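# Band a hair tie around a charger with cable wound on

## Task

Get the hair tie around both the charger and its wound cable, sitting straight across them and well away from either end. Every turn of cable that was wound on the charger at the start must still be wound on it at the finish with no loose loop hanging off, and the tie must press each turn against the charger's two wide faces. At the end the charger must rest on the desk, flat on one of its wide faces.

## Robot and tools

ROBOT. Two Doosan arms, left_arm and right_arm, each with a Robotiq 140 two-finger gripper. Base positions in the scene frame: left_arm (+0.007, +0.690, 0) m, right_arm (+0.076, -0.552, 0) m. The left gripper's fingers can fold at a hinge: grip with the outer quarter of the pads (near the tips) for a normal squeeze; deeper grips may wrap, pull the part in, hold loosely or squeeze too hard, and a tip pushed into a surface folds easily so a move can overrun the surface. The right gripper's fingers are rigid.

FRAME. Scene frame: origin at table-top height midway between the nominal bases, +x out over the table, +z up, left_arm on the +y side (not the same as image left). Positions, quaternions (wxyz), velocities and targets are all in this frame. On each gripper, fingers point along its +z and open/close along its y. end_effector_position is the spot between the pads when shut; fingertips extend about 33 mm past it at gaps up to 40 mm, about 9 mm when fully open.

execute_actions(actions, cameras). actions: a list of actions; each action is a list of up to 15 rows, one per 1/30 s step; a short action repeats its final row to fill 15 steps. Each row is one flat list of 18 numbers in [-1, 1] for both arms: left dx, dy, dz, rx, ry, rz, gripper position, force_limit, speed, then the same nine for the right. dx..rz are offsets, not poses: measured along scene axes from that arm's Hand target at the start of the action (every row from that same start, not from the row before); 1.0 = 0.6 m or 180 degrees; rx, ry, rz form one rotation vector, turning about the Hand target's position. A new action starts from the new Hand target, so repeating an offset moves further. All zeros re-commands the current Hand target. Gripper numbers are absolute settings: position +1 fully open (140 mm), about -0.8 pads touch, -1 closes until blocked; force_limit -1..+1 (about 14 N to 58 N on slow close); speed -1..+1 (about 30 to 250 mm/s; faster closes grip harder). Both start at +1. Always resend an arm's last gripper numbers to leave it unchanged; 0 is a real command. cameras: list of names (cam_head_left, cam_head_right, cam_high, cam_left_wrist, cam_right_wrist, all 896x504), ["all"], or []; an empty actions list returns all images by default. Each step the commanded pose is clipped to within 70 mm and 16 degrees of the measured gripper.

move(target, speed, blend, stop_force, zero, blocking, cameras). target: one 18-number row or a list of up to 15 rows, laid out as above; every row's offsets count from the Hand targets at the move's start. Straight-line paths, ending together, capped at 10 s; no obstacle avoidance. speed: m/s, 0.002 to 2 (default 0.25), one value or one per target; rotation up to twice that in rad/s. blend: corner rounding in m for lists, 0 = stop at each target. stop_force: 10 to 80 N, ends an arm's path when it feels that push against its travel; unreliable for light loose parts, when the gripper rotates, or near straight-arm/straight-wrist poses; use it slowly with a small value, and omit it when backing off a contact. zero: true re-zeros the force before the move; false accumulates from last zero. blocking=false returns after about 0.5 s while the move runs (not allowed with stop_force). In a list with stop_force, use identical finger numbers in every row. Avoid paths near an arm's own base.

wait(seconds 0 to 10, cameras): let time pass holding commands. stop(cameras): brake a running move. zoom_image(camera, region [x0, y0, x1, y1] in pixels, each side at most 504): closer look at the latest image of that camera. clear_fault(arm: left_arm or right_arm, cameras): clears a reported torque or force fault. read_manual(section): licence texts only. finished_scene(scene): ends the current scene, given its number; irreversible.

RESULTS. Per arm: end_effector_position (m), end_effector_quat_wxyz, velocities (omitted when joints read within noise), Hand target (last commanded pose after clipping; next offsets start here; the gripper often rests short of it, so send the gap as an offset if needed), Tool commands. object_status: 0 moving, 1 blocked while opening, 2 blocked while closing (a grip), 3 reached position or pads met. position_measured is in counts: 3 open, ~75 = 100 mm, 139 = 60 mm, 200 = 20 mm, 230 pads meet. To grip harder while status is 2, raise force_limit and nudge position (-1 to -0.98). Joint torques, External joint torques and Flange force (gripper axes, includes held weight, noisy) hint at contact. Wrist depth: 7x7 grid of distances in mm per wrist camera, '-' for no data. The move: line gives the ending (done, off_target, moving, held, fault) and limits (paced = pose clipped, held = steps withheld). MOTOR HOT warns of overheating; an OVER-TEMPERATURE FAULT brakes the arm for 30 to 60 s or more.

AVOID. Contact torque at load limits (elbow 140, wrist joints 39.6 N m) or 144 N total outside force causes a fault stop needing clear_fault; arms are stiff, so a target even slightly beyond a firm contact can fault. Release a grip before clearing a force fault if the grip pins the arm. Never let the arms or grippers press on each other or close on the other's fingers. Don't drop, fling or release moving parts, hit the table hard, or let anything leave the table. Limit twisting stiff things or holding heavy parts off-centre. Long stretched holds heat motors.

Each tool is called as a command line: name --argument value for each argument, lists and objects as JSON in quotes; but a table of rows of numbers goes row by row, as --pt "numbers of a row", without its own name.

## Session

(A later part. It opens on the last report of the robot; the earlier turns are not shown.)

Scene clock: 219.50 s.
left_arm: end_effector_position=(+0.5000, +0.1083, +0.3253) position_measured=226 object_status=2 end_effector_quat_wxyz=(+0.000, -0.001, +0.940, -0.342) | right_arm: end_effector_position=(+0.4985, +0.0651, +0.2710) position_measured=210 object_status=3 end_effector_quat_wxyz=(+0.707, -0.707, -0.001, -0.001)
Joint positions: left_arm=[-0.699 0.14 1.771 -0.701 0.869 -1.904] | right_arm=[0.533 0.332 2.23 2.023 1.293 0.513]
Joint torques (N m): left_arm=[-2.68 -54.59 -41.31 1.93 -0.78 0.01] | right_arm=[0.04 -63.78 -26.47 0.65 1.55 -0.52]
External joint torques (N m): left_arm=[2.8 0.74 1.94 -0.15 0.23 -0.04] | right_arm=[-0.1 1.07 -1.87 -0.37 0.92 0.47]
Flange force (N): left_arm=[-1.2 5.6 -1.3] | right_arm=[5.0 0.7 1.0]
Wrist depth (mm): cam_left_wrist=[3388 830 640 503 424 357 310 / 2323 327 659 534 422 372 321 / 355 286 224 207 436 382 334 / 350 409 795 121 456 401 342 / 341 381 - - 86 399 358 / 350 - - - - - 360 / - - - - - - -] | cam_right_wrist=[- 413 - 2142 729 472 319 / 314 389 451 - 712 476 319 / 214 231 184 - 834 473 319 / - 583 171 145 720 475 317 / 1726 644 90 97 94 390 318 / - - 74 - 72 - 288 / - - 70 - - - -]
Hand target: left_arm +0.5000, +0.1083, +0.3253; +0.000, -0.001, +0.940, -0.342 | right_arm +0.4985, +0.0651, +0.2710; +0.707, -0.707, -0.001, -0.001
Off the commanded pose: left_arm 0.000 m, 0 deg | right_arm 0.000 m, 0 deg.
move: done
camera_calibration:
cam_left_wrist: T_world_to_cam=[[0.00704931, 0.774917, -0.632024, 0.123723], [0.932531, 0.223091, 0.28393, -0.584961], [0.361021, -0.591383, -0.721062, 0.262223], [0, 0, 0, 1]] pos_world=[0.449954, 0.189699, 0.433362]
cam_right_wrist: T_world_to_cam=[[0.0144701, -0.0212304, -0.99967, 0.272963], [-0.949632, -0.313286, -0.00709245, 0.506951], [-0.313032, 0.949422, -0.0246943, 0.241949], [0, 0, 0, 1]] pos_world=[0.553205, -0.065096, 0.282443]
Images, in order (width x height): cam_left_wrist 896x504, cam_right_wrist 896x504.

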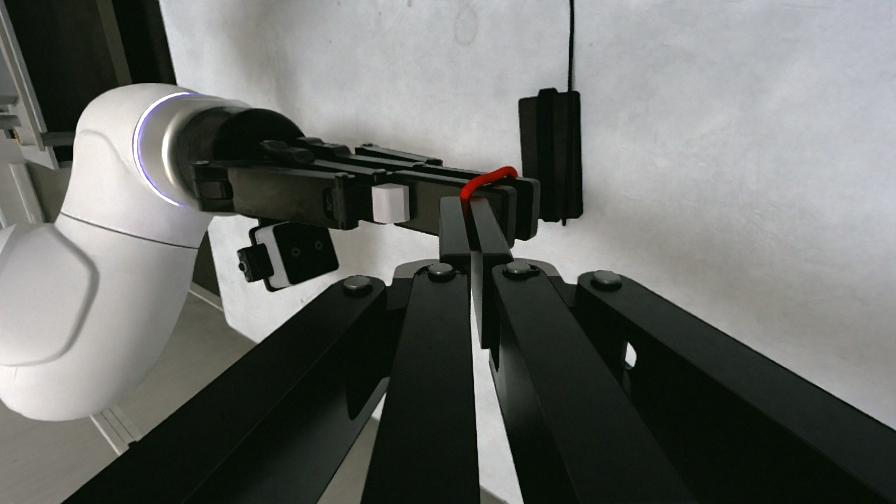

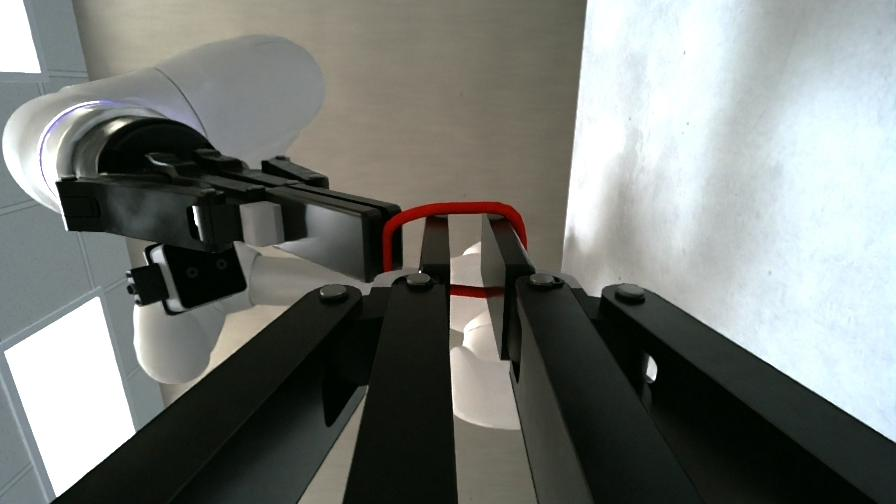

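move --target '[0,0,0,0,0,0,-0.7,-1,-1,0,0,0,0,0,0,-0.64,-1,-1]' --cameras '["cam_right_wrist","cam_left_wrist"]'

zoom_image --camera "cam_left_wrist" --region '[340, 80, 640, 340]'

zoom_image --camera "cam_right_wrist" --region '[340, 80, 580, 300]'

Scene clock: 222.07 s.
left_arm: end_effector_position=(+0.5000, +0.1083, +0.3253) position_measured=217 object_status=3 end_effector_quat_wxyz=(+0.000, -0.001, +0.940, -0.342) | right_arm: end_effector_position=(+0.4985, +0.0651, +0.2710) position_measured=210 object_status=3 end_effector_quat_wxyz=(+0.707, -0.707, -0.001, -0.001)
Joint positions: left_arm=[-0.699 0.14 1.771 -0.701 0.869 -1.904] | right_arm=[0.533 0.332 2.23 2.023 1.293 0.513]
Joint torques (N m): left_arm=[-2.8 -53.07 -40.74 2.02 -0.77 -0.01] | right_arm=[0.41 -64.71 -27.7 0.87 1.96 -0.57]
External joint torques (N m): left_arm=[2.9 -1.3 0.95 -0.22 0.2 -0.02] | right_arm=[-0.29 1.76 -0.7 -0.61 0.52 0.52]
Flange force (N): left_arm=[-0.2 4.9 -3.6] | right_arm=[4.2 1.8 -0.1]
Wrist depth (mm): cam_left_wrist=[3127 877 642 507 420 356 313 / 2178 327 656 529 419 373 322 / 361 287 224 204 434 382 336 / 349 406 824 - 454 401 343 / 343 378 91 - - 396 358 / 347 - - - - - 355 / - - - - - - -] | cam_right_wrist=[- 403 - - 724 472 317 / 308 385 463 - 809 475 319 / 212 228 222 - 799 477 317 / - 594 167 130 733 471 319 / - 649 90 97 94 394 317 / - - 74 - 72 - 290 / - - 70 - - - -]
Hand target: left_arm +0.5000, +0.1083, +0.3253; +0.000, -0.001, +0.940, -0.342 | right_arm +0.4985, +0.0651, +0.2710; +0.707, -0.707, -0.001, -0.001
Off the commanded pose: left_arm 0.000 m, 0 deg | right_arm 0.000 m, 0 deg.
move: done
camera_calibration:
cam_left_wrist: T_world_to_cam=[[0.00704931, 0.774917, -0.632024, 0.123723], [0.932531, 0.223091, 0.28393, -0.584961], [0.361021, -0.591383, -0.721062, 0.262223], [0, 0, 0, 1]] pos_world=[0.449954, 0.189699, 0.433362]
cam_right_wrist: T_world_to_cam=[[0.0144701, -0.0212304, -0.99967, 0.272963], [-0.949632, -0.313286, -0.00709245, 0.506951], [-0.313032, 0.949422, -0.0246943, 0.241949], [0, 0, 0, 1]] pos_world=[0.553205, -0.065096, 0.282443]
Images, in order (width x height): cam_left_wrist 896x504, cam_right_wrist 896x504.

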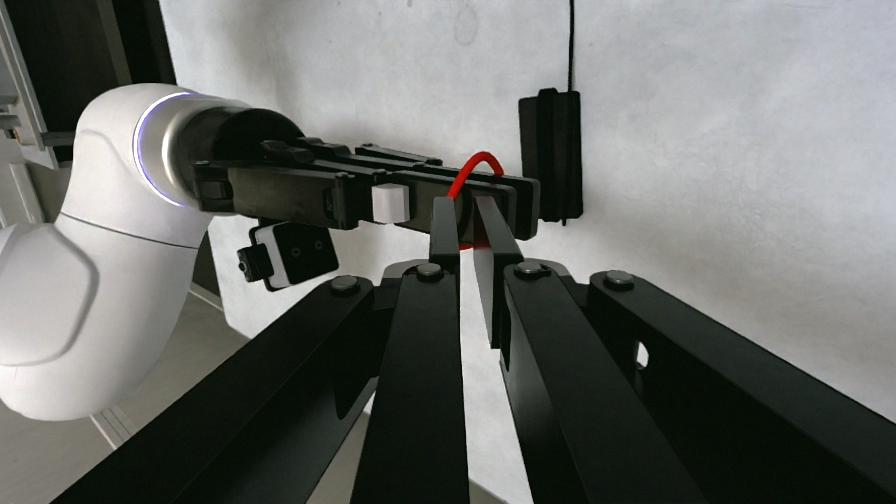

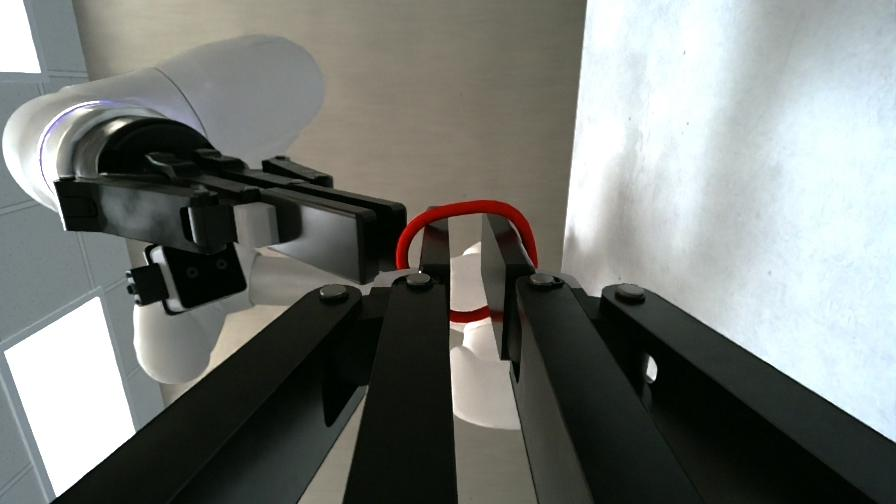

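Scaled by 1.680 from the camera's 896x504 image, which has a finer 1280x720 frame.

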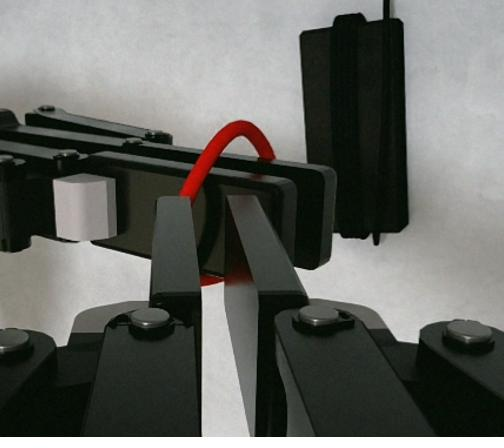

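Scaled by 2.100 from the camera's 896x504 image, which has a finer 1280x720 frame.

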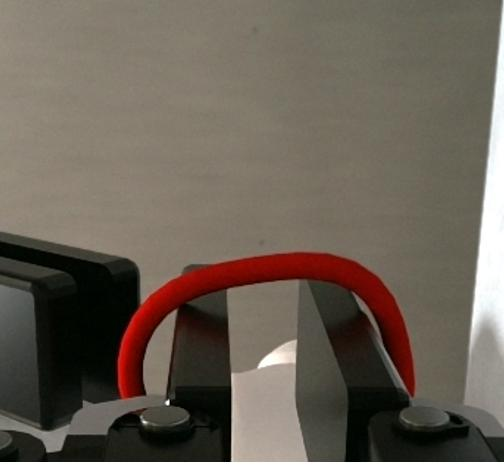

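move --target '[0,0.1,0.12,0,0,0,-0.7,-1,-1,0,0,0,0,0,0,-0.64,-1,-1]' --speed 0.1

move --target '[0,0,0,0,0,0,-0.7,-1,-1,0,0,0,0,0,0,-0.32,-1,-1]' --cameras '["cam_right_wrist","cam_left_wrist"]'

zoom_image --camera "cam_left_wrist" --region '[340, 80, 640, 340]'

zoom_image --camera "cam_right_wrist" --region '[340, 80, 600, 300]'

Scene clock: 227.87 s.
left_arm: end_effector_position=(+0.5000, +0.1683, +0.3973) position_measured=217 object_status=3 end_effector_quat_wxyz=(+0.000, -0.001, +0.940, -0.342) | right_arm: end_effector_position=(+0.4985, +0.0651, +0.2710) position_measured=210 object_status=3 end_effector_quat_wxyz=(+0.707, -0.707, -0.001, -0.001)
Joint positions: left_arm=[-0.619 0.054 1.732 -0.665 1.014 -1.927] | right_arm=[0.533 0.332 2.23 2.023 1.293 0.513]
Joint torques (N m): left_arm=[-2.65 -45.18 -42.51 2.11 -0.98 0] | right_arm=[0.79 -64.62 -27.6 0.89 2.04 -0.52]
External joint torques (N m): left_arm=[2.61 -1.62 1.51 -0.27 0.4 -0.03] | right_arm=[-1.12 2.18 -0.57 -0.57 0.42 0.47]
Flange force (N): left_arm=[1.5 6.0 -3.4] | right_arm=[5.1 2.6 -1.2]
Wrist depth (mm): cam_left_wrist=[2568 1008 744 591 490 419 367 / 2259 444 705 602 515 430 376 / 3012 440 327 291 516 454 393 / 410 446 953 133 531 468 403 / 441 448 92 - - 466 415 / - - - - - - 416 / - - - - - - -] | cam_right_wrist=[2004 490 - - 698 472 317 / 359 459 - - 746 476 319 / 260 240 - - 791 474 316 / - 651 - 130 722 472 317 / - 688 90 97 94 391 318 / - - 74 - 72 - 289 / - - 70 - - - -]
Hand target: left_arm +0.5000, +0.1683, +0.3973; +0.000, -0.001, +0.940, -0.342 | right_arm +0.4985, +0.0651, +0.2710; +0.707, -0.707, -0.001, -0.001
Off the commanded pose: left_arm 0.000 m, 0 deg | right_arm 0.000 m, 0 deg.
move: done

Scene clock: 228.97 s.
left_arm: end_effector_position=(+0.5000, +0.1683, +0.3973) position_measured=217 object_status=3 end_effector_quat_wxyz=(+0.000, -0.001, +0.940, -0.342) | right_arm: end_effector_position=(+0.4985, +0.0651, +0.2710) position_measured=169 object_status=0 end_effector_quat_wxyz=(+0.707, -0.707, -0.001, -0.001)
Joint positions: left_arm=[-0.619 0.054 1.732 -0.665 1.014 -1.927] | right_arm=[0.533 0.332 2.23 2.023 1.293 0.513]
Joint torques (N m): left_arm=[-2.14 -46.28 -42.33 2.13 -0.77 0.02] | right_arm=[0.4 -64.93 -27.55 1.01 1.98 -0.54]
External joint torques (N m): left_arm=[2.1 -0.47 1.18 -0.28 0.18 -0.05] | right_arm=[-0.41 2.28 -0.77 -0.74 0.48 0.49]
Flange force (N): left_arm=[0.1 4.4 -1.9] | right_arm=[5.0 2.6 0.0]
Wrist depth (mm): cam_left_wrist=[3535 996 753 592 488 417 363 / 2568 441 728 619 504 435 374 / 3342 437 322 294 514 450 393 / 408 448 942 133 530 466 408 / 436 446 92 - - 466 418 / - - - - - - 412 / - - - - - - -] | cam_right_wrist=[- 468 - - 704 469 316 / 363 464 - - 733 472 318 / 257 239 - - 700 477 319 / - 645 - 169 640 472 319 / - 84 90 897 98 95 319 / - 67 - 837 - 68 68 / - - - - - - 65]
Hand target: left_arm +0.5000, +0.1683, +0.3973; +0.000, -0.001, +0.940, -0.342 | right_arm +0.4985, +0.0651, +0.2710; +0.707, -0.707, -0.001, -0.001
Off the commanded pose: left_arm 0.000 m, 0 deg | right_arm 0.000 m, 0 deg.
move: done
camera_calibration:
cam_left_wrist: T_world_to_cam=[[0.00704931, 0.774917, -0.632024, 0.122733], [0.932531, 0.223091, 0.28393, -0.618789], [0.361021, -0.591383, -0.721062, 0.349622], [0, 0, 0, 1]] pos_world=[0.449954, 0.249699, 0.505362]
cam_right_wrist: T_world_to_cam=[[0.0144701, -0.0212304, -0.99967, 0.272963], [-0.949632, -0.313286, -0.00709245, 0.506951], [-0.313032, 0.949422, -0.0246943, 0.241949], [0, 0, 0, 1]] pos_world=[0.553205, -0.065096, 0.282443]
Images, in order (width x height): cam_left_wrist 896x504, cam_right_wrist 896x504.

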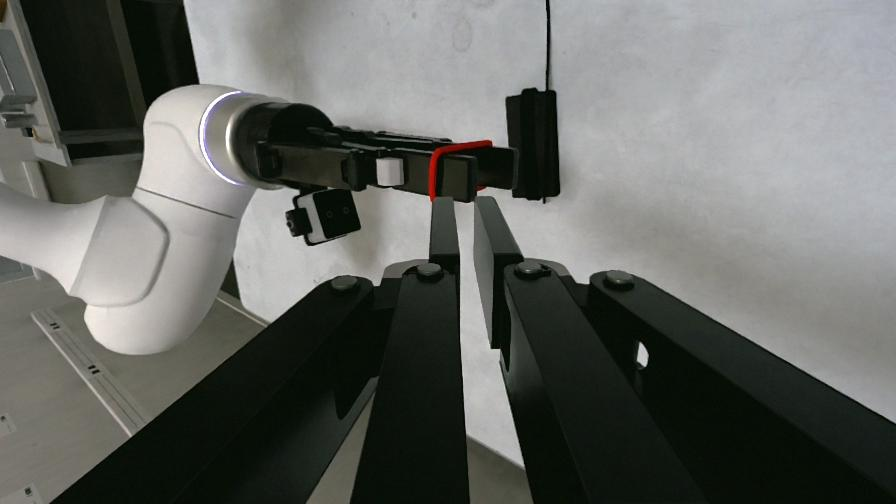

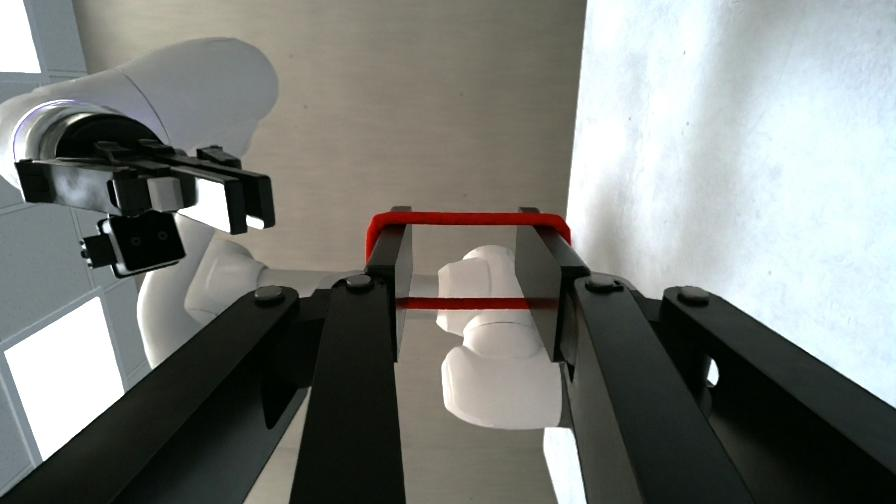

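Scaled by 1.680 from the camera's 896x504 image, which has a finer 1280x720 frame.

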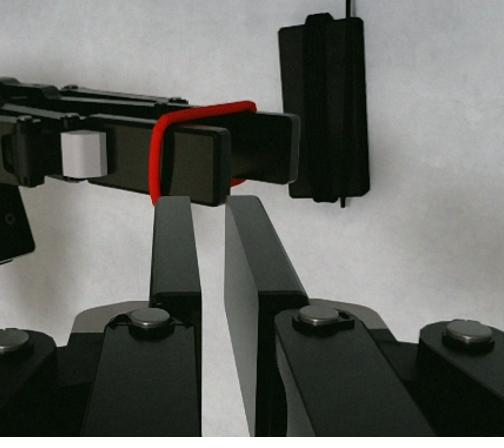

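Scaled by 1.938 from the camera's 896x504 image, which has a finer 1280x720 frame.

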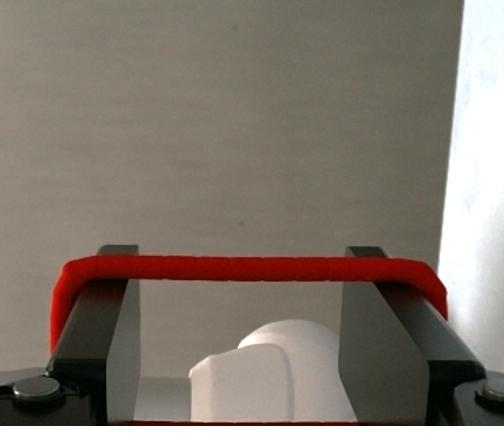

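move --pt "0 0 0 0 0 0 0.24 -1 0 0.0025 -0.575 0.0817 0 -0.5 0 -0.32 -1 -1" --pt "-0.0217 -0.3247 -0.3955 0.2218 0.0173 0.0468 0.24 -1 0 0.0025 -0.575 0.0817 0 -0.5 0 -0.32 -1 -1" --cameras '["cam_right_wrist","cam_left_wrist"]' --speed 0.2

zoom_image --camera "cam_right_wrist" --region '[340, 80, 600, 300]'

zoom_image --camera "cam_left_wrist" --region '[340, 80, 640, 340]'

Scene clock: 240.30 s.
left_arm: end_effector_position=(+0.4870, -0.0265, +0.1601) position_measured=99 object_status=3 end_effector_quat_wxyz=(+0.000, -0.077, +0.997, +0.000) | right_arm: end_effector_position=(+0.5000, -0.2799, +0.3201) position_measured=169 object_status=3 end_effector_quat_wxyz=(+0.500, -0.499, -0.501, -0.500)
Joint positions: left_arm=[-1.022 0.567 1.337 0 1.237 -2.746] | right_arm=[-0.214 0.145 2.349 1.393 1.704 -0.937]
Joint torques (N m): left_arm=[-2.6 -95.78 -40.63 4.19 0.01 -0.03] | right_arm=[0.27 -47.01 -28.17 2.7 1.83 -0.55]
External joint torques (N m): left_arm=[2.96 0.74 1.1 -0.16 -0.01 0.03] | right_arm=[-0.28 3.01 -0.6 -0.55 0.45 0.55]
Flange force (N): left_arm=[-2.5 2.9 1.5] | right_arm=[-3.7 4.8 -2.9]
Wrist depth (mm): cam_left_wrist=[261 264 264 264 266 269 269 / 275 274 276 275 280 283 285 / 289 291 291 289 298 297 300 / 306 305 147 288 305 312 320 / - - 330 331 333 - - / - - 352 354 356 - - / - - 378 380 382 - -] | cam_right_wrist=[- - 860 314 2510 2239 1702 / 2701 - 927 333 - - - / - 990 1057 345 - - - / 1040 1006 1080 170 163 - - / 751 84 90 379 98 95 - / - 67 - 582 - 68 65 / - - - 453 - - 65]
Hand target: left_arm +0.4870, -0.0265, +0.1600; +0.000, -0.077, +0.997, +0.000 | right_arm +0.5000, -0.2799, +0.3201; +0.500, -0.499, -0.501, -0.500
Off the commanded pose: left_arm 0.000 m, 0 deg | right_arm 0.000 m, 0 deg.
move: done
camera_calibration:
cam_left_wrist: T_world_to_cam=[[-0.146033, 0.989181, 0.0139637, 0.100634], [0.923569, 0.131261, 0.360265, -0.506122], [0.354535, 0.0655072, -0.932745, 0.1225], [0, 0, 0, 1]] pos_world=[0.438704, -0.041136, 0.295194]
cam_right_wrist: T_world_to_cam=[[0.99967, -0.0212304, 0.0144701, -0.502526], [0.00709245, -0.313286, -0.949632, 0.223984], [0.0246943, 0.949422, -0.313032, 0.494615], [0, 0, 0, 1]] pos_world=[0.488557, -0.410096, 0.374805]
Images, in order (width x height): cam_left_wrist 896x504, cam_right_wrist 896x504.

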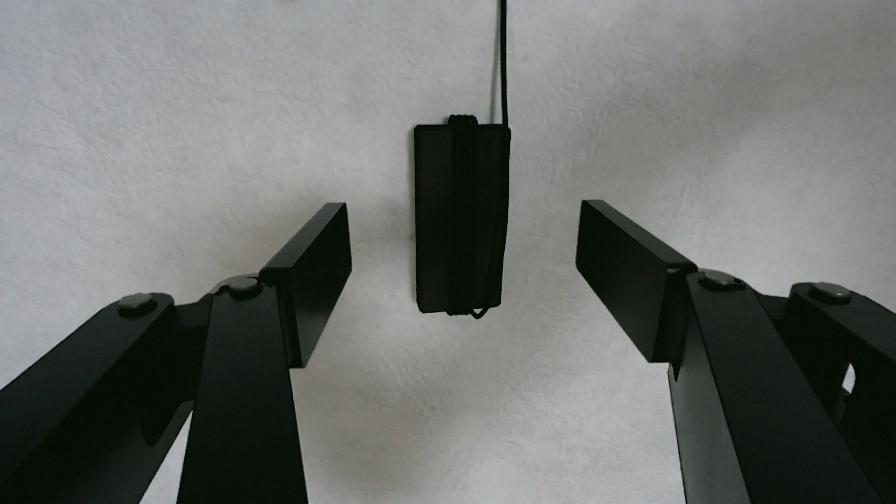

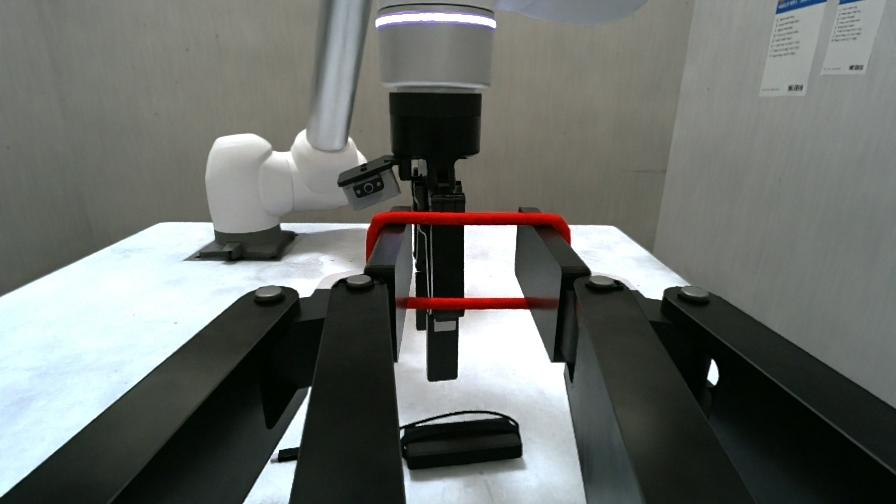

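Scaled by 1.938 from the camera's 896x504 image, which has a finer 1280x720 frame.

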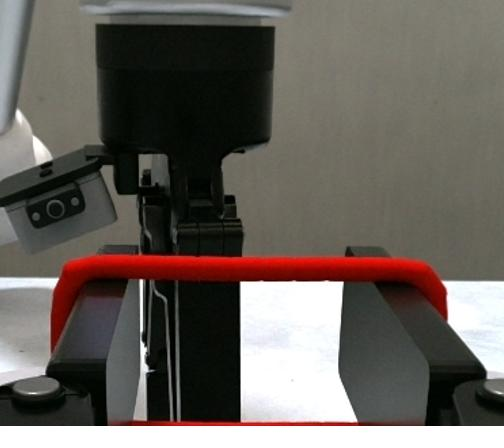

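Scaled by 1.680 from the camera's 896x504 image, which has a finer 1280x720 frame.

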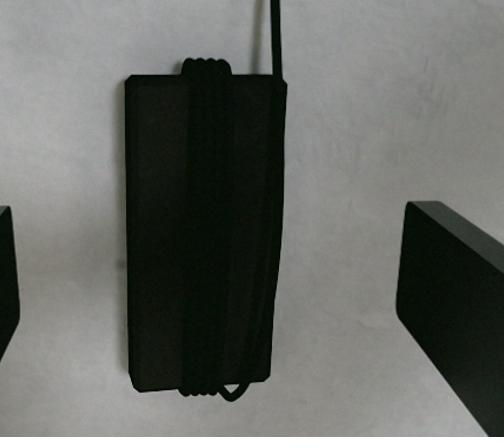

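move --pt "-0.0167 -0.0025 -0.09 0 0 0 0.24 -1 0 0 0 0 0 0 0 -0.32 -1 -1" --pt "-0.0167 -0.0025 -0.2075 0 0 0 0.24 -1 0 0 0 0 0 0 0 -0.32 -1 -1" --cameras '["cam_left_wrist"]' --speed '[0.1,0.05]'

zoom_image --camera "cam_left_wrist" --region '[300, 60, 640, 340]'

Scene clock: 252.43 s.
left_arm: end_effector_position=(+0.4770, -0.0280, +0.0356) position_measured=99 object_status=3 end_effector_quat_wxyz=(+0.000, -0.077, +0.997, +0.000) | right_arm: end_effector_position=(+0.5000, -0.2799, +0.3201) position_measured=169 object_status=3 end_effector_quat_wxyz=(+0.500, -0.499, -0.501, -0.500)
Joint positions: left_arm=[-1.033 0.646 1.449 0 1.047 -2.757] | right_arm=[-0.214 0.145 2.349 1.393 1.704 -0.937]
Joint torques (N m): left_arm=[-2.75 -99.47 -37.39 3.91 0 0.09] | right_arm=[0.97 -46.52 -28.17 2.71 1.84 -0.51]
External joint torques (N m): left_arm=[2.86 1.51 1.27 -0.24 0.01 -0.09] | right_arm=[-0.93 2.21 -0.62 -0.56 0.45 0.51]
Flange force (N): left_arm=[-2.6 2.1 2.0] | right_arm=[-2.3 3.4 -4.2]
Wrist depth (mm): cam_left_wrist=[150 152 151 153 151 154 154 / 157 158 160 160 162 161 162 / 167 167 166 165 168 171 172 / 175 176 148 149 153 178 182 / - - 190 156 167 - - / - - 204 171 202 - - / - - 216 218 221 - -] | cam_right_wrist=[- - 837 308 388 - 1702 / 2923 - 887 323 386 2367 - / - 959 1053 346 - - - / 927 1035 1071 361 163 - - / 751 84 90 387 98 95 1404 / - 67 - 483 - 68 68 / - - - 433 - - 65]
Hand target: left_arm +0.4770, -0.0280, +0.0355; +0.000, -0.077, +0.997, +0.000 | right_arm +0.5000, -0.2799, +0.3201; +0.500, -0.499, -0.501, -0.500
Off the commanded pose: left_arm 0.000 m, 0 deg | right_arm 0.000 m, 0 deg.
move: done
camera_calibration:
cam_left_wrist: T_world_to_cam=[[-0.145967, 0.989189, 0.0141096, 0.102443], [0.923614, 0.131153, 0.360189, -0.451834], [0.354444, 0.0656075, -0.932773, 0.0100708], [0, 0, 0, 1]] pos_world=[0.428704, -0.0427364, 0.170694]
Images, in order (width x height): cam_left_wrist 896x504.

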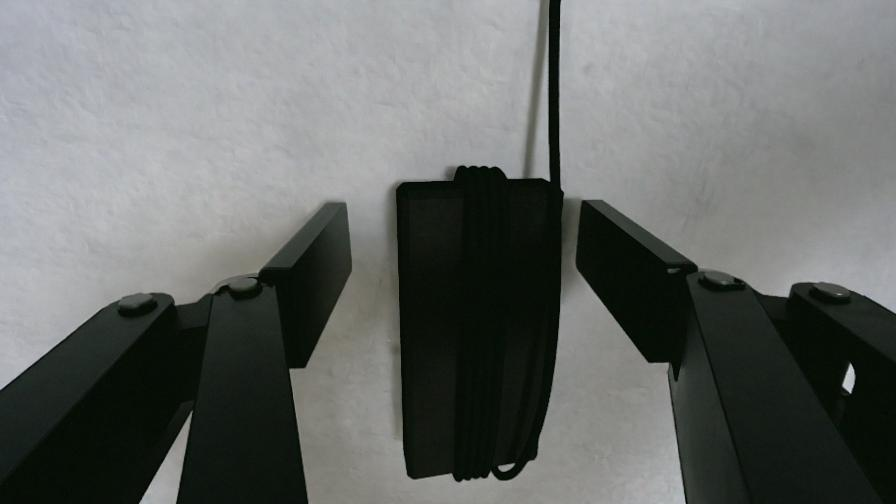

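Scaled by 1.482 from the camera's 896x504 image, which has a finer 1280x720 frame.

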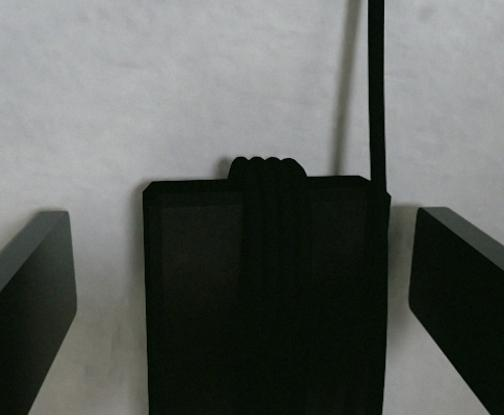

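move --target '[0,0,0,0,0,0,-1,0,-1,0,0,0,0,0,0,-0.32,-1,-1]' --cameras '["cam_left_wrist"]'

zoom_image --camera "cam_left_wrist" --region '[300, 60, 640, 340]'

Scene clock: 255.67 s.
left_arm: end_effector_position=(+0.4769, -0.0280, +0.0355) position_measured=147 object_status=0 end_effector_quat_wxyz=(+0.000, -0.077, +0.997, +0.000) | right_arm: end_effector_position=(+0.5000, -0.2799, +0.3201) position_measured=169 object_status=3 end_effector_quat_wxyz=(+0.500, -0.499, -0.501, -0.500)
Joint positions: left_arm=[-1.033 0.646 1.449 0 1.047 -2.757] | right_arm=[-0.214 0.145 2.349 1.393 1.704 -0.937]
Joint torques (N m): left_arm=[-2.36 -98.55 -37.39 4.02 -0.39 0.04] | right_arm=[0.3 -46.48 -27.96 2.71 1.79 -0.48]
External joint torques (N m): left_arm=[2.09 1.08 1.37 -0.37 0.39 -0.04] | right_arm=[-0.23 2.31 -0.85 -0.57 0.49 0.48]
Flange force (N): left_arm=[-1.6 2.2 1.2] | right_arm=[-2.4 4.3 -2.8]
Wrist depth (mm): cam_left_wrist=[150 151 151 152 151 154 155 / 158 158 160 160 162 162 162 / 166 167 166 165 168 170 172 / 176 176 174 150 142 179 182 / 185 - - 161 152 - 191 / - - - 172 198 - - / - - - 187 219 - -] | cam_right_wrist=[- - 796 307 397 2485 1668 / - - 931 324 384 2124 1868 / - 956 1071 341 2731 2856 1506 / 1027 1048 1080 359 163 2280 1497 / 744 84 90 388 98 95 - / - 67 - 501 - 68 65 / - - - 451 - - 65]
Hand target: left_arm +0.4770, -0.0280, +0.0355; +0.000, -0.077, +0.997, +0.000 | right_arm +0.5000, -0.2799, +0.3201; +0.500, -0.499, -0.501, -0.500
Off the commanded pose: left_arm 0.000 m, 0 deg | right_arm 0.000 m, 0 deg.
move: done
camera_calibration:
cam_left_wrist: T_world_to_cam=[[-0.145967, 0.989189, 0.0141096, 0.102429], [0.923614, 0.131153, 0.360189, -0.451706], [0.354444, 0.0656075, -0.932773, 0.010013], [0, 0, 0, 1]] pos_world=[0.428604, -0.0427364, 0.170594]
Images, in order (width x height): cam_left_wrist 896x504.

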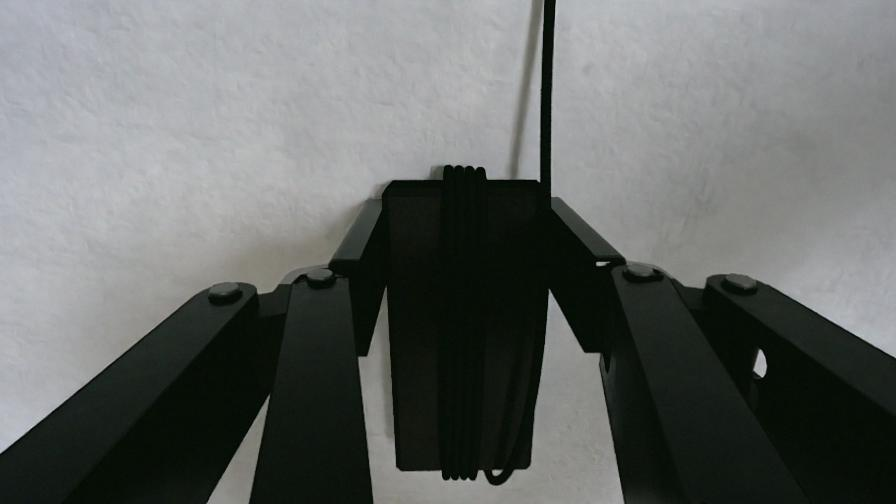

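Scaled by 1.482 from the camera's 896x504 image, which has a finer 1280x720 frame.

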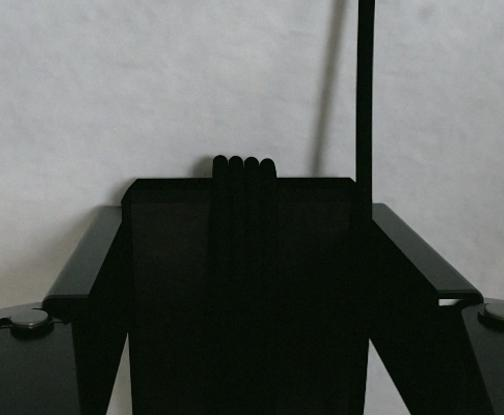

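move --pt "0 0 0.07 0 0 0 -1 0 -1 0 0 0 0 0 0 -0.32 -1 -1" --pt "0.0383 0.1467 0.3742 0 0 -0.5494 -1 0 -1 0 0 0 0 0 0 -0.32 -1 -1" --cameras '["cam_left_wrist","cam_right_wrist","cam_head_left"]' --speed '[0.05,0.12]'

zoom_image --camera "cam_right_wrist" --region '[340, 120, 600, 360]'

Scene clock: 268.10 s.
left_arm: end_effector_position=(+0.4999, +0.0600, +0.2600) position_measured=147 object_status=2 end_effector_quat_wxyz=(+0.000, +0.707, +0.707, +0.000) | right_arm: end_effector_position=(+0.5000, -0.2799, +0.3201) position_measured=169 object_status=3 end_effector_quat_wxyz=(+0.500, -0.499, -0.501, -0.500)
Joint positions: left_arm=[-0.951 0.422 1.375 0 1.345 -0.949] | right_arm=[-0.214 0.145 2.349 1.393 1.704 -0.937]
Joint torques (N m): left_arm=[-2.62 -86.34 -43.46 4.39 -0.27 0.02] | right_arm=[0.1 -46.51 -27.91 2.72 1.8 -0.47]
External joint torques (N m): left_arm=[2.52 3.66 2.8 -0.19 0.29 -0.01] | right_arm=[-0.15 2.2 -0.86 -0.56 0.48 0.47]
Flange force (N): left_arm=[2.2 2.2 4.5] | right_arm=[-2.2 4.2 -2.6]
Wrist depth (mm): cam_left_wrist=[353 352 356 356 358 361 360 / 370 372 374 376 372 380 382 / 390 391 393 385 393 401 401 / 413 416 132 150 142 416 424 / 434 - - 162 149 - 449 / - - - 172 - - - / - - - 187 - - -] | cam_right_wrist=[- - 927 416 - - 1690 / - - 945 434 - - - / - 1018 1090 455 - - - / 974 1040 1085 168 163 - 1750 / 744 84 90 712 98 95 - / - 67 - 581 - 68 65 / - - - 467 - - 65]
Hand target: left_arm +0.4999, +0.0600, +0.2600; +0.000, +0.707, +0.707, +0.000 | right_arm +0.5000, -0.2799, +0.3201; +0.500, -0.499, -0.501, -0.500
Off the commanded pose: left_arm 0.000 m, 0 deg | right_arm 0.000 m, 0 deg.
move: done
camera_calibration:
cam_left_wrist: T_world_to_cam=[[0.999862, -0.0086752, 0.0141327, -0.497471], [-0.0131842, -0.932791, 0.360178, -0.0331597], [0.0100583, -0.360314, -0.932777, 0.403226], [0, 0, 0, 1]] pos_world=[0.49291, 0.110041, 0.395094]
cam_right_wrist: T_world_to_cam=[[0.99967, -0.0212304, 0.0144701, -0.502526], [0.00709245, -0.313286, -0.949632, 0.223984], [0.0246943, 0.949422, -0.313032, 0.494615], [0, 0, 0, 1]] pos_world=[0.488557, -0.410096, 0.374805]
Images, in order (width x height): cam_head_left 896x504, cam_left_wrist 896x504, cam_right_wrist 896x504.

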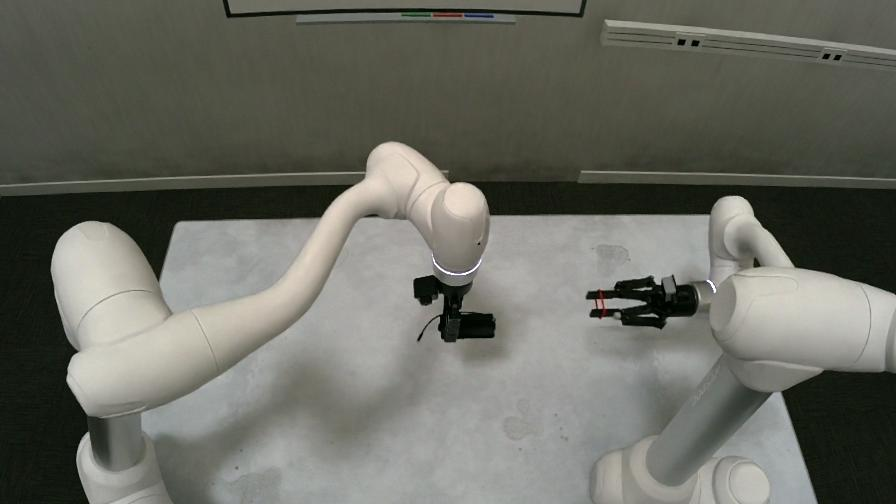

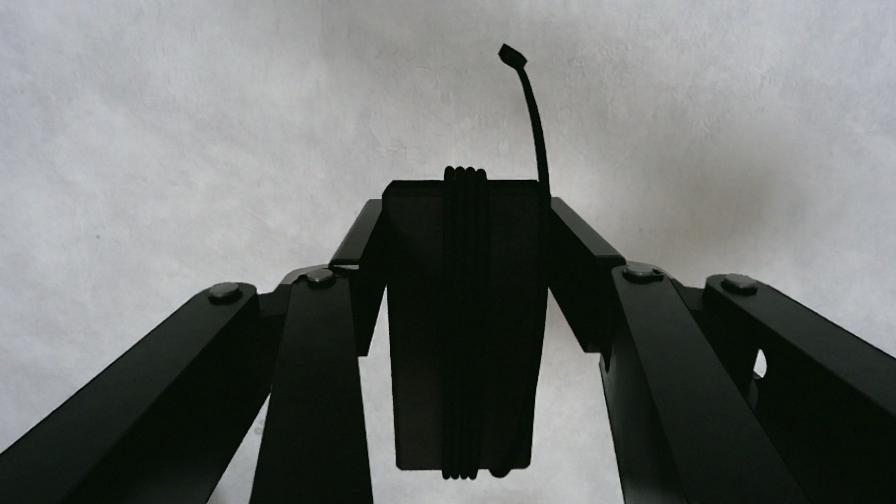

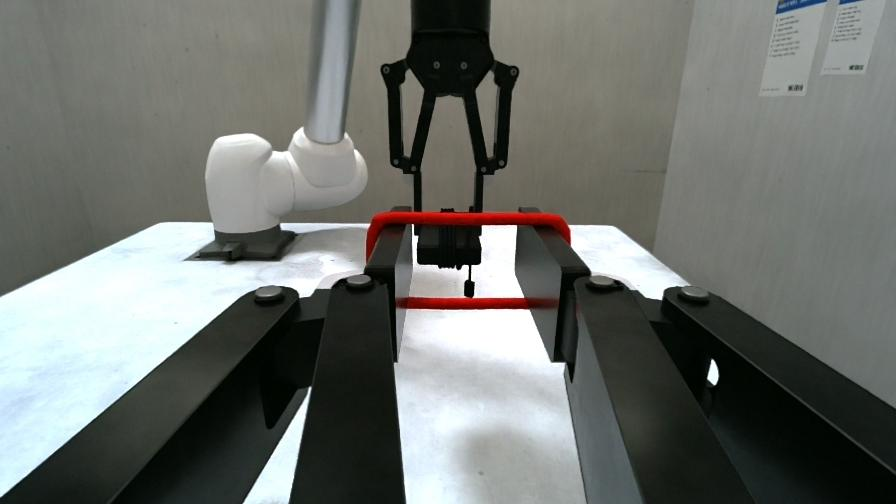

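Scaled by 1.938 from the camera's 896x504 image, which has a finer 1280x720 frame.

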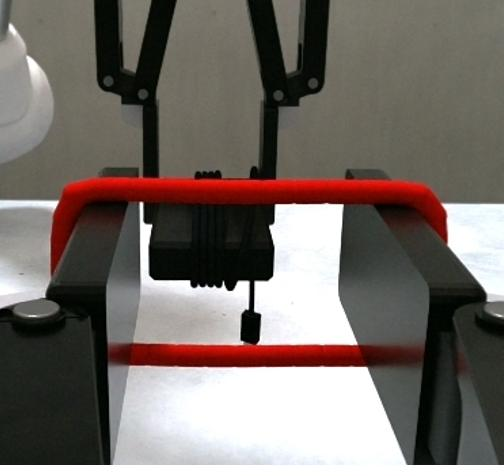

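move --target '[0,0,0,0,0,0,-1,0,-1,0,0.2998,-0.1367,0,0,0,-0.04,-1,-1]' --cameras '["cam_right_wrist","cam_left_wrist","cam_head_right"]' --speed 0.15

zoom_image --camera "cam_right_wrist" --region '[320, 120, 620, 360]'

zoom_image --camera "cam_head_right" --region '[400, 230, 640, 400]'

Scene clock: 276.83 s.
left_arm: end_effector_position=(+0.4999, +0.0600, +0.2600) position_measured=147 object_status=2 end_effector_quat_wxyz=(+0.000, +0.707, +0.707, +0.000) | right_arm: end_effector_position=(+0.5000, -0.1001, +0.2381) position_measured=149 object_status=1 end_effector_quat_wxyz=(+0.500, -0.499, -0.501, -0.500)
Joint positions: left_arm=[-0.951 0.422 1.375 0 1.345 -0.949] | right_arm=[0.204 0.32 2.37 1.748 1.486 -1.128]
Joint torques (N m): left_arm=[-2.57 -85.94 -43.75 4.33 -0.28 0.02] | right_arm=[1.66 -58.19 -22.58 1.48 2.04 -0.43]
External joint torques (N m): left_arm=[2.46 3.71 3.28 -0.15 0.3 -0.02] | right_arm=[-1.61 1.91 -0.45 -0.63 0.52 0.43]
Flange force (N): left_arm=[3.0 1.5 5.1] | right_arm=[-2.9 4.0 -4.6]
Wrist depth (mm): cam_left_wrist=[352 354 356 354 358 360 362 / 368 373 373 374 375 378 382 / 392 393 393 385 394 400 402 / 416 419 132 150 141 419 429 / 436 - - 161 149 - 451 / - - - 172 - - - / - - - 211 - - -] | cam_right_wrist=[- - 784 266 262 - 1679 / - 786 869 - - - - / - 834 941 217 - - 1911 / 826 840 141 370 141 777 - / 617 86 93 558 118 94 558 / - 68 416 452 - 68 68 / - - - 368 - - 66]
Hand target: left_arm +0.4999, +0.0600, +0.2600; +0.000, +0.707, +0.707, +0.000 | right_arm +0.5000, -0.1000, +0.2380; +0.500, -0.499, -0.501, -0.500
Off the commanded pose: left_arm 0.000 m, 0 deg | right_arm 0.000 m, 0 deg.
move: done
camera_calibration:
cam_left_wrist: T_world_to_cam=[[0.999862, -0.0086752, 0.0141327, -0.497471], [-0.0131842, -0.932791, 0.360178, -0.0331597], [0.0100583, -0.360314, -0.932777, 0.403226], [0, 0, 0, 1]] pos_world=[0.49291, 0.110041, 0.395094]
cam_right_wrist: T_world_to_cam=[[0.99967, -0.0212304, 0.0144701, -0.497522], [0.00709245, -0.313286, -0.949632, 0.202443], [0.0246943, 0.949422, -0.313032, 0.298241], [0, 0, 0, 1]] pos_world=[0.488557, -0.230296, 0.292805]
Images, in order (width x height): cam_head_right 896x504, cam_left_wrist 896x504, cam_right_wrist 896x504.

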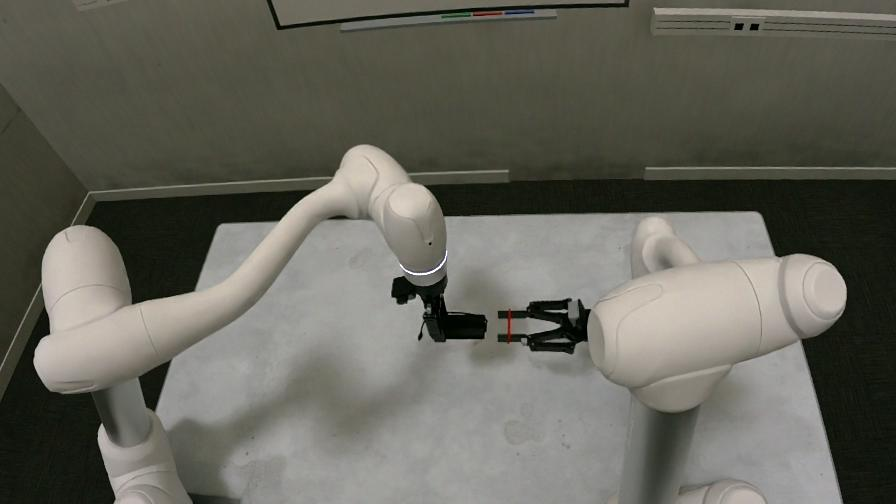

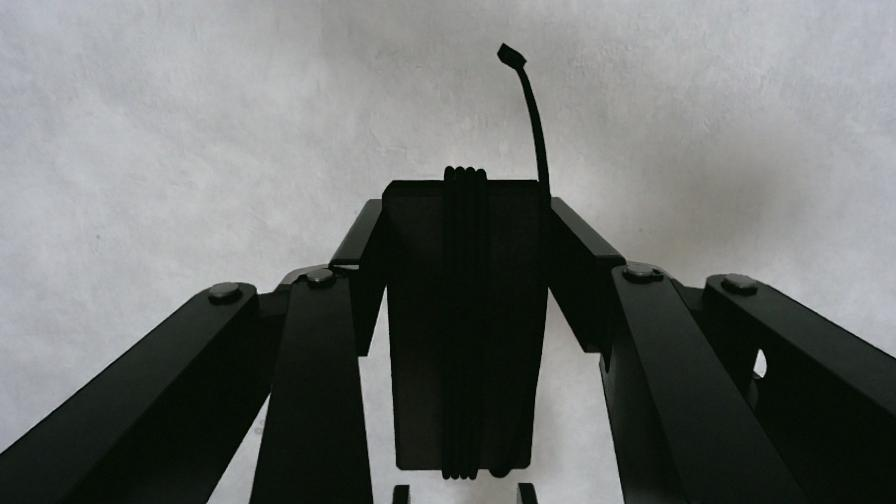

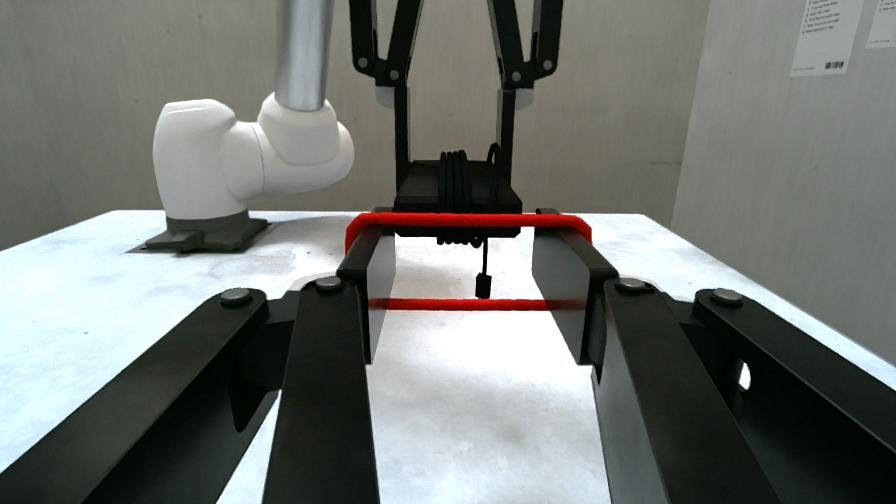

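Scaled by 1.680 from the camera's 896x504 image, which has a finer 1280x720 frame.

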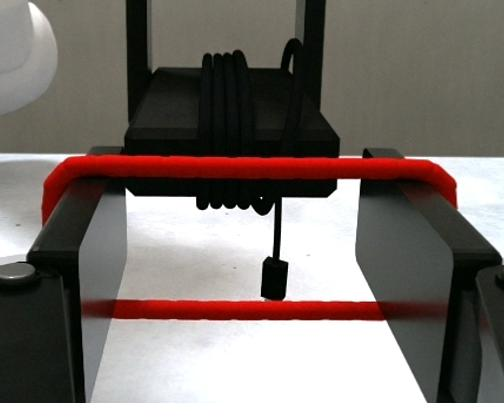

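Scaled by 2.100 from the camera's 896x504 image, which has a finer 1280x720 frame.

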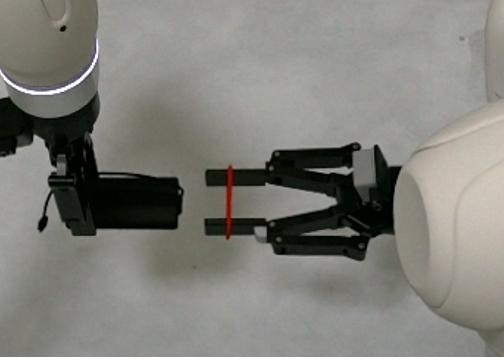

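zoom_image --camera "cam_right_wrist" --region '[330, 140, 480, 320]'

zoom_image --camera "cam_right_wrist" --region '[460, 140, 610, 320]'

zoom_image --camera "cam_left_wrist" --region '[360, 380, 570, 504]'

Scaled by 2.800 from the camera's 896x504 image, which has a finer 1280x720 frame.

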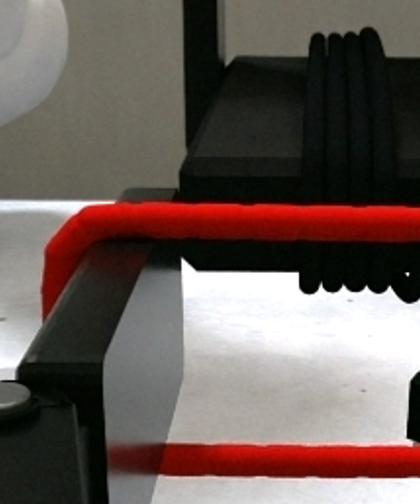

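Scaled by 2.800 from the camera's 896x504 image, which has a finer 1280x720 frame.

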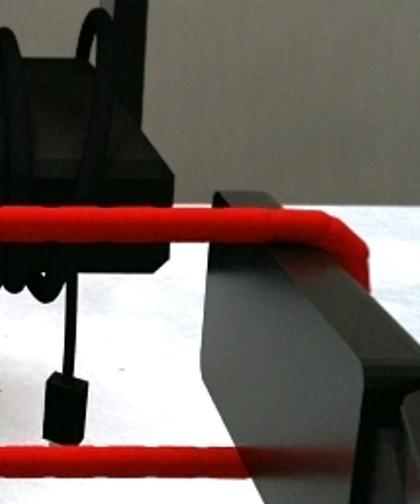

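Scaled by 2.400 from the camera's 896x504 image, which has a finer 1280x720 frame.

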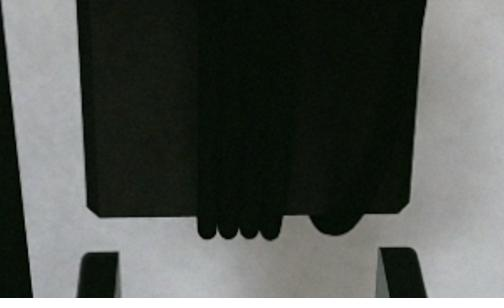

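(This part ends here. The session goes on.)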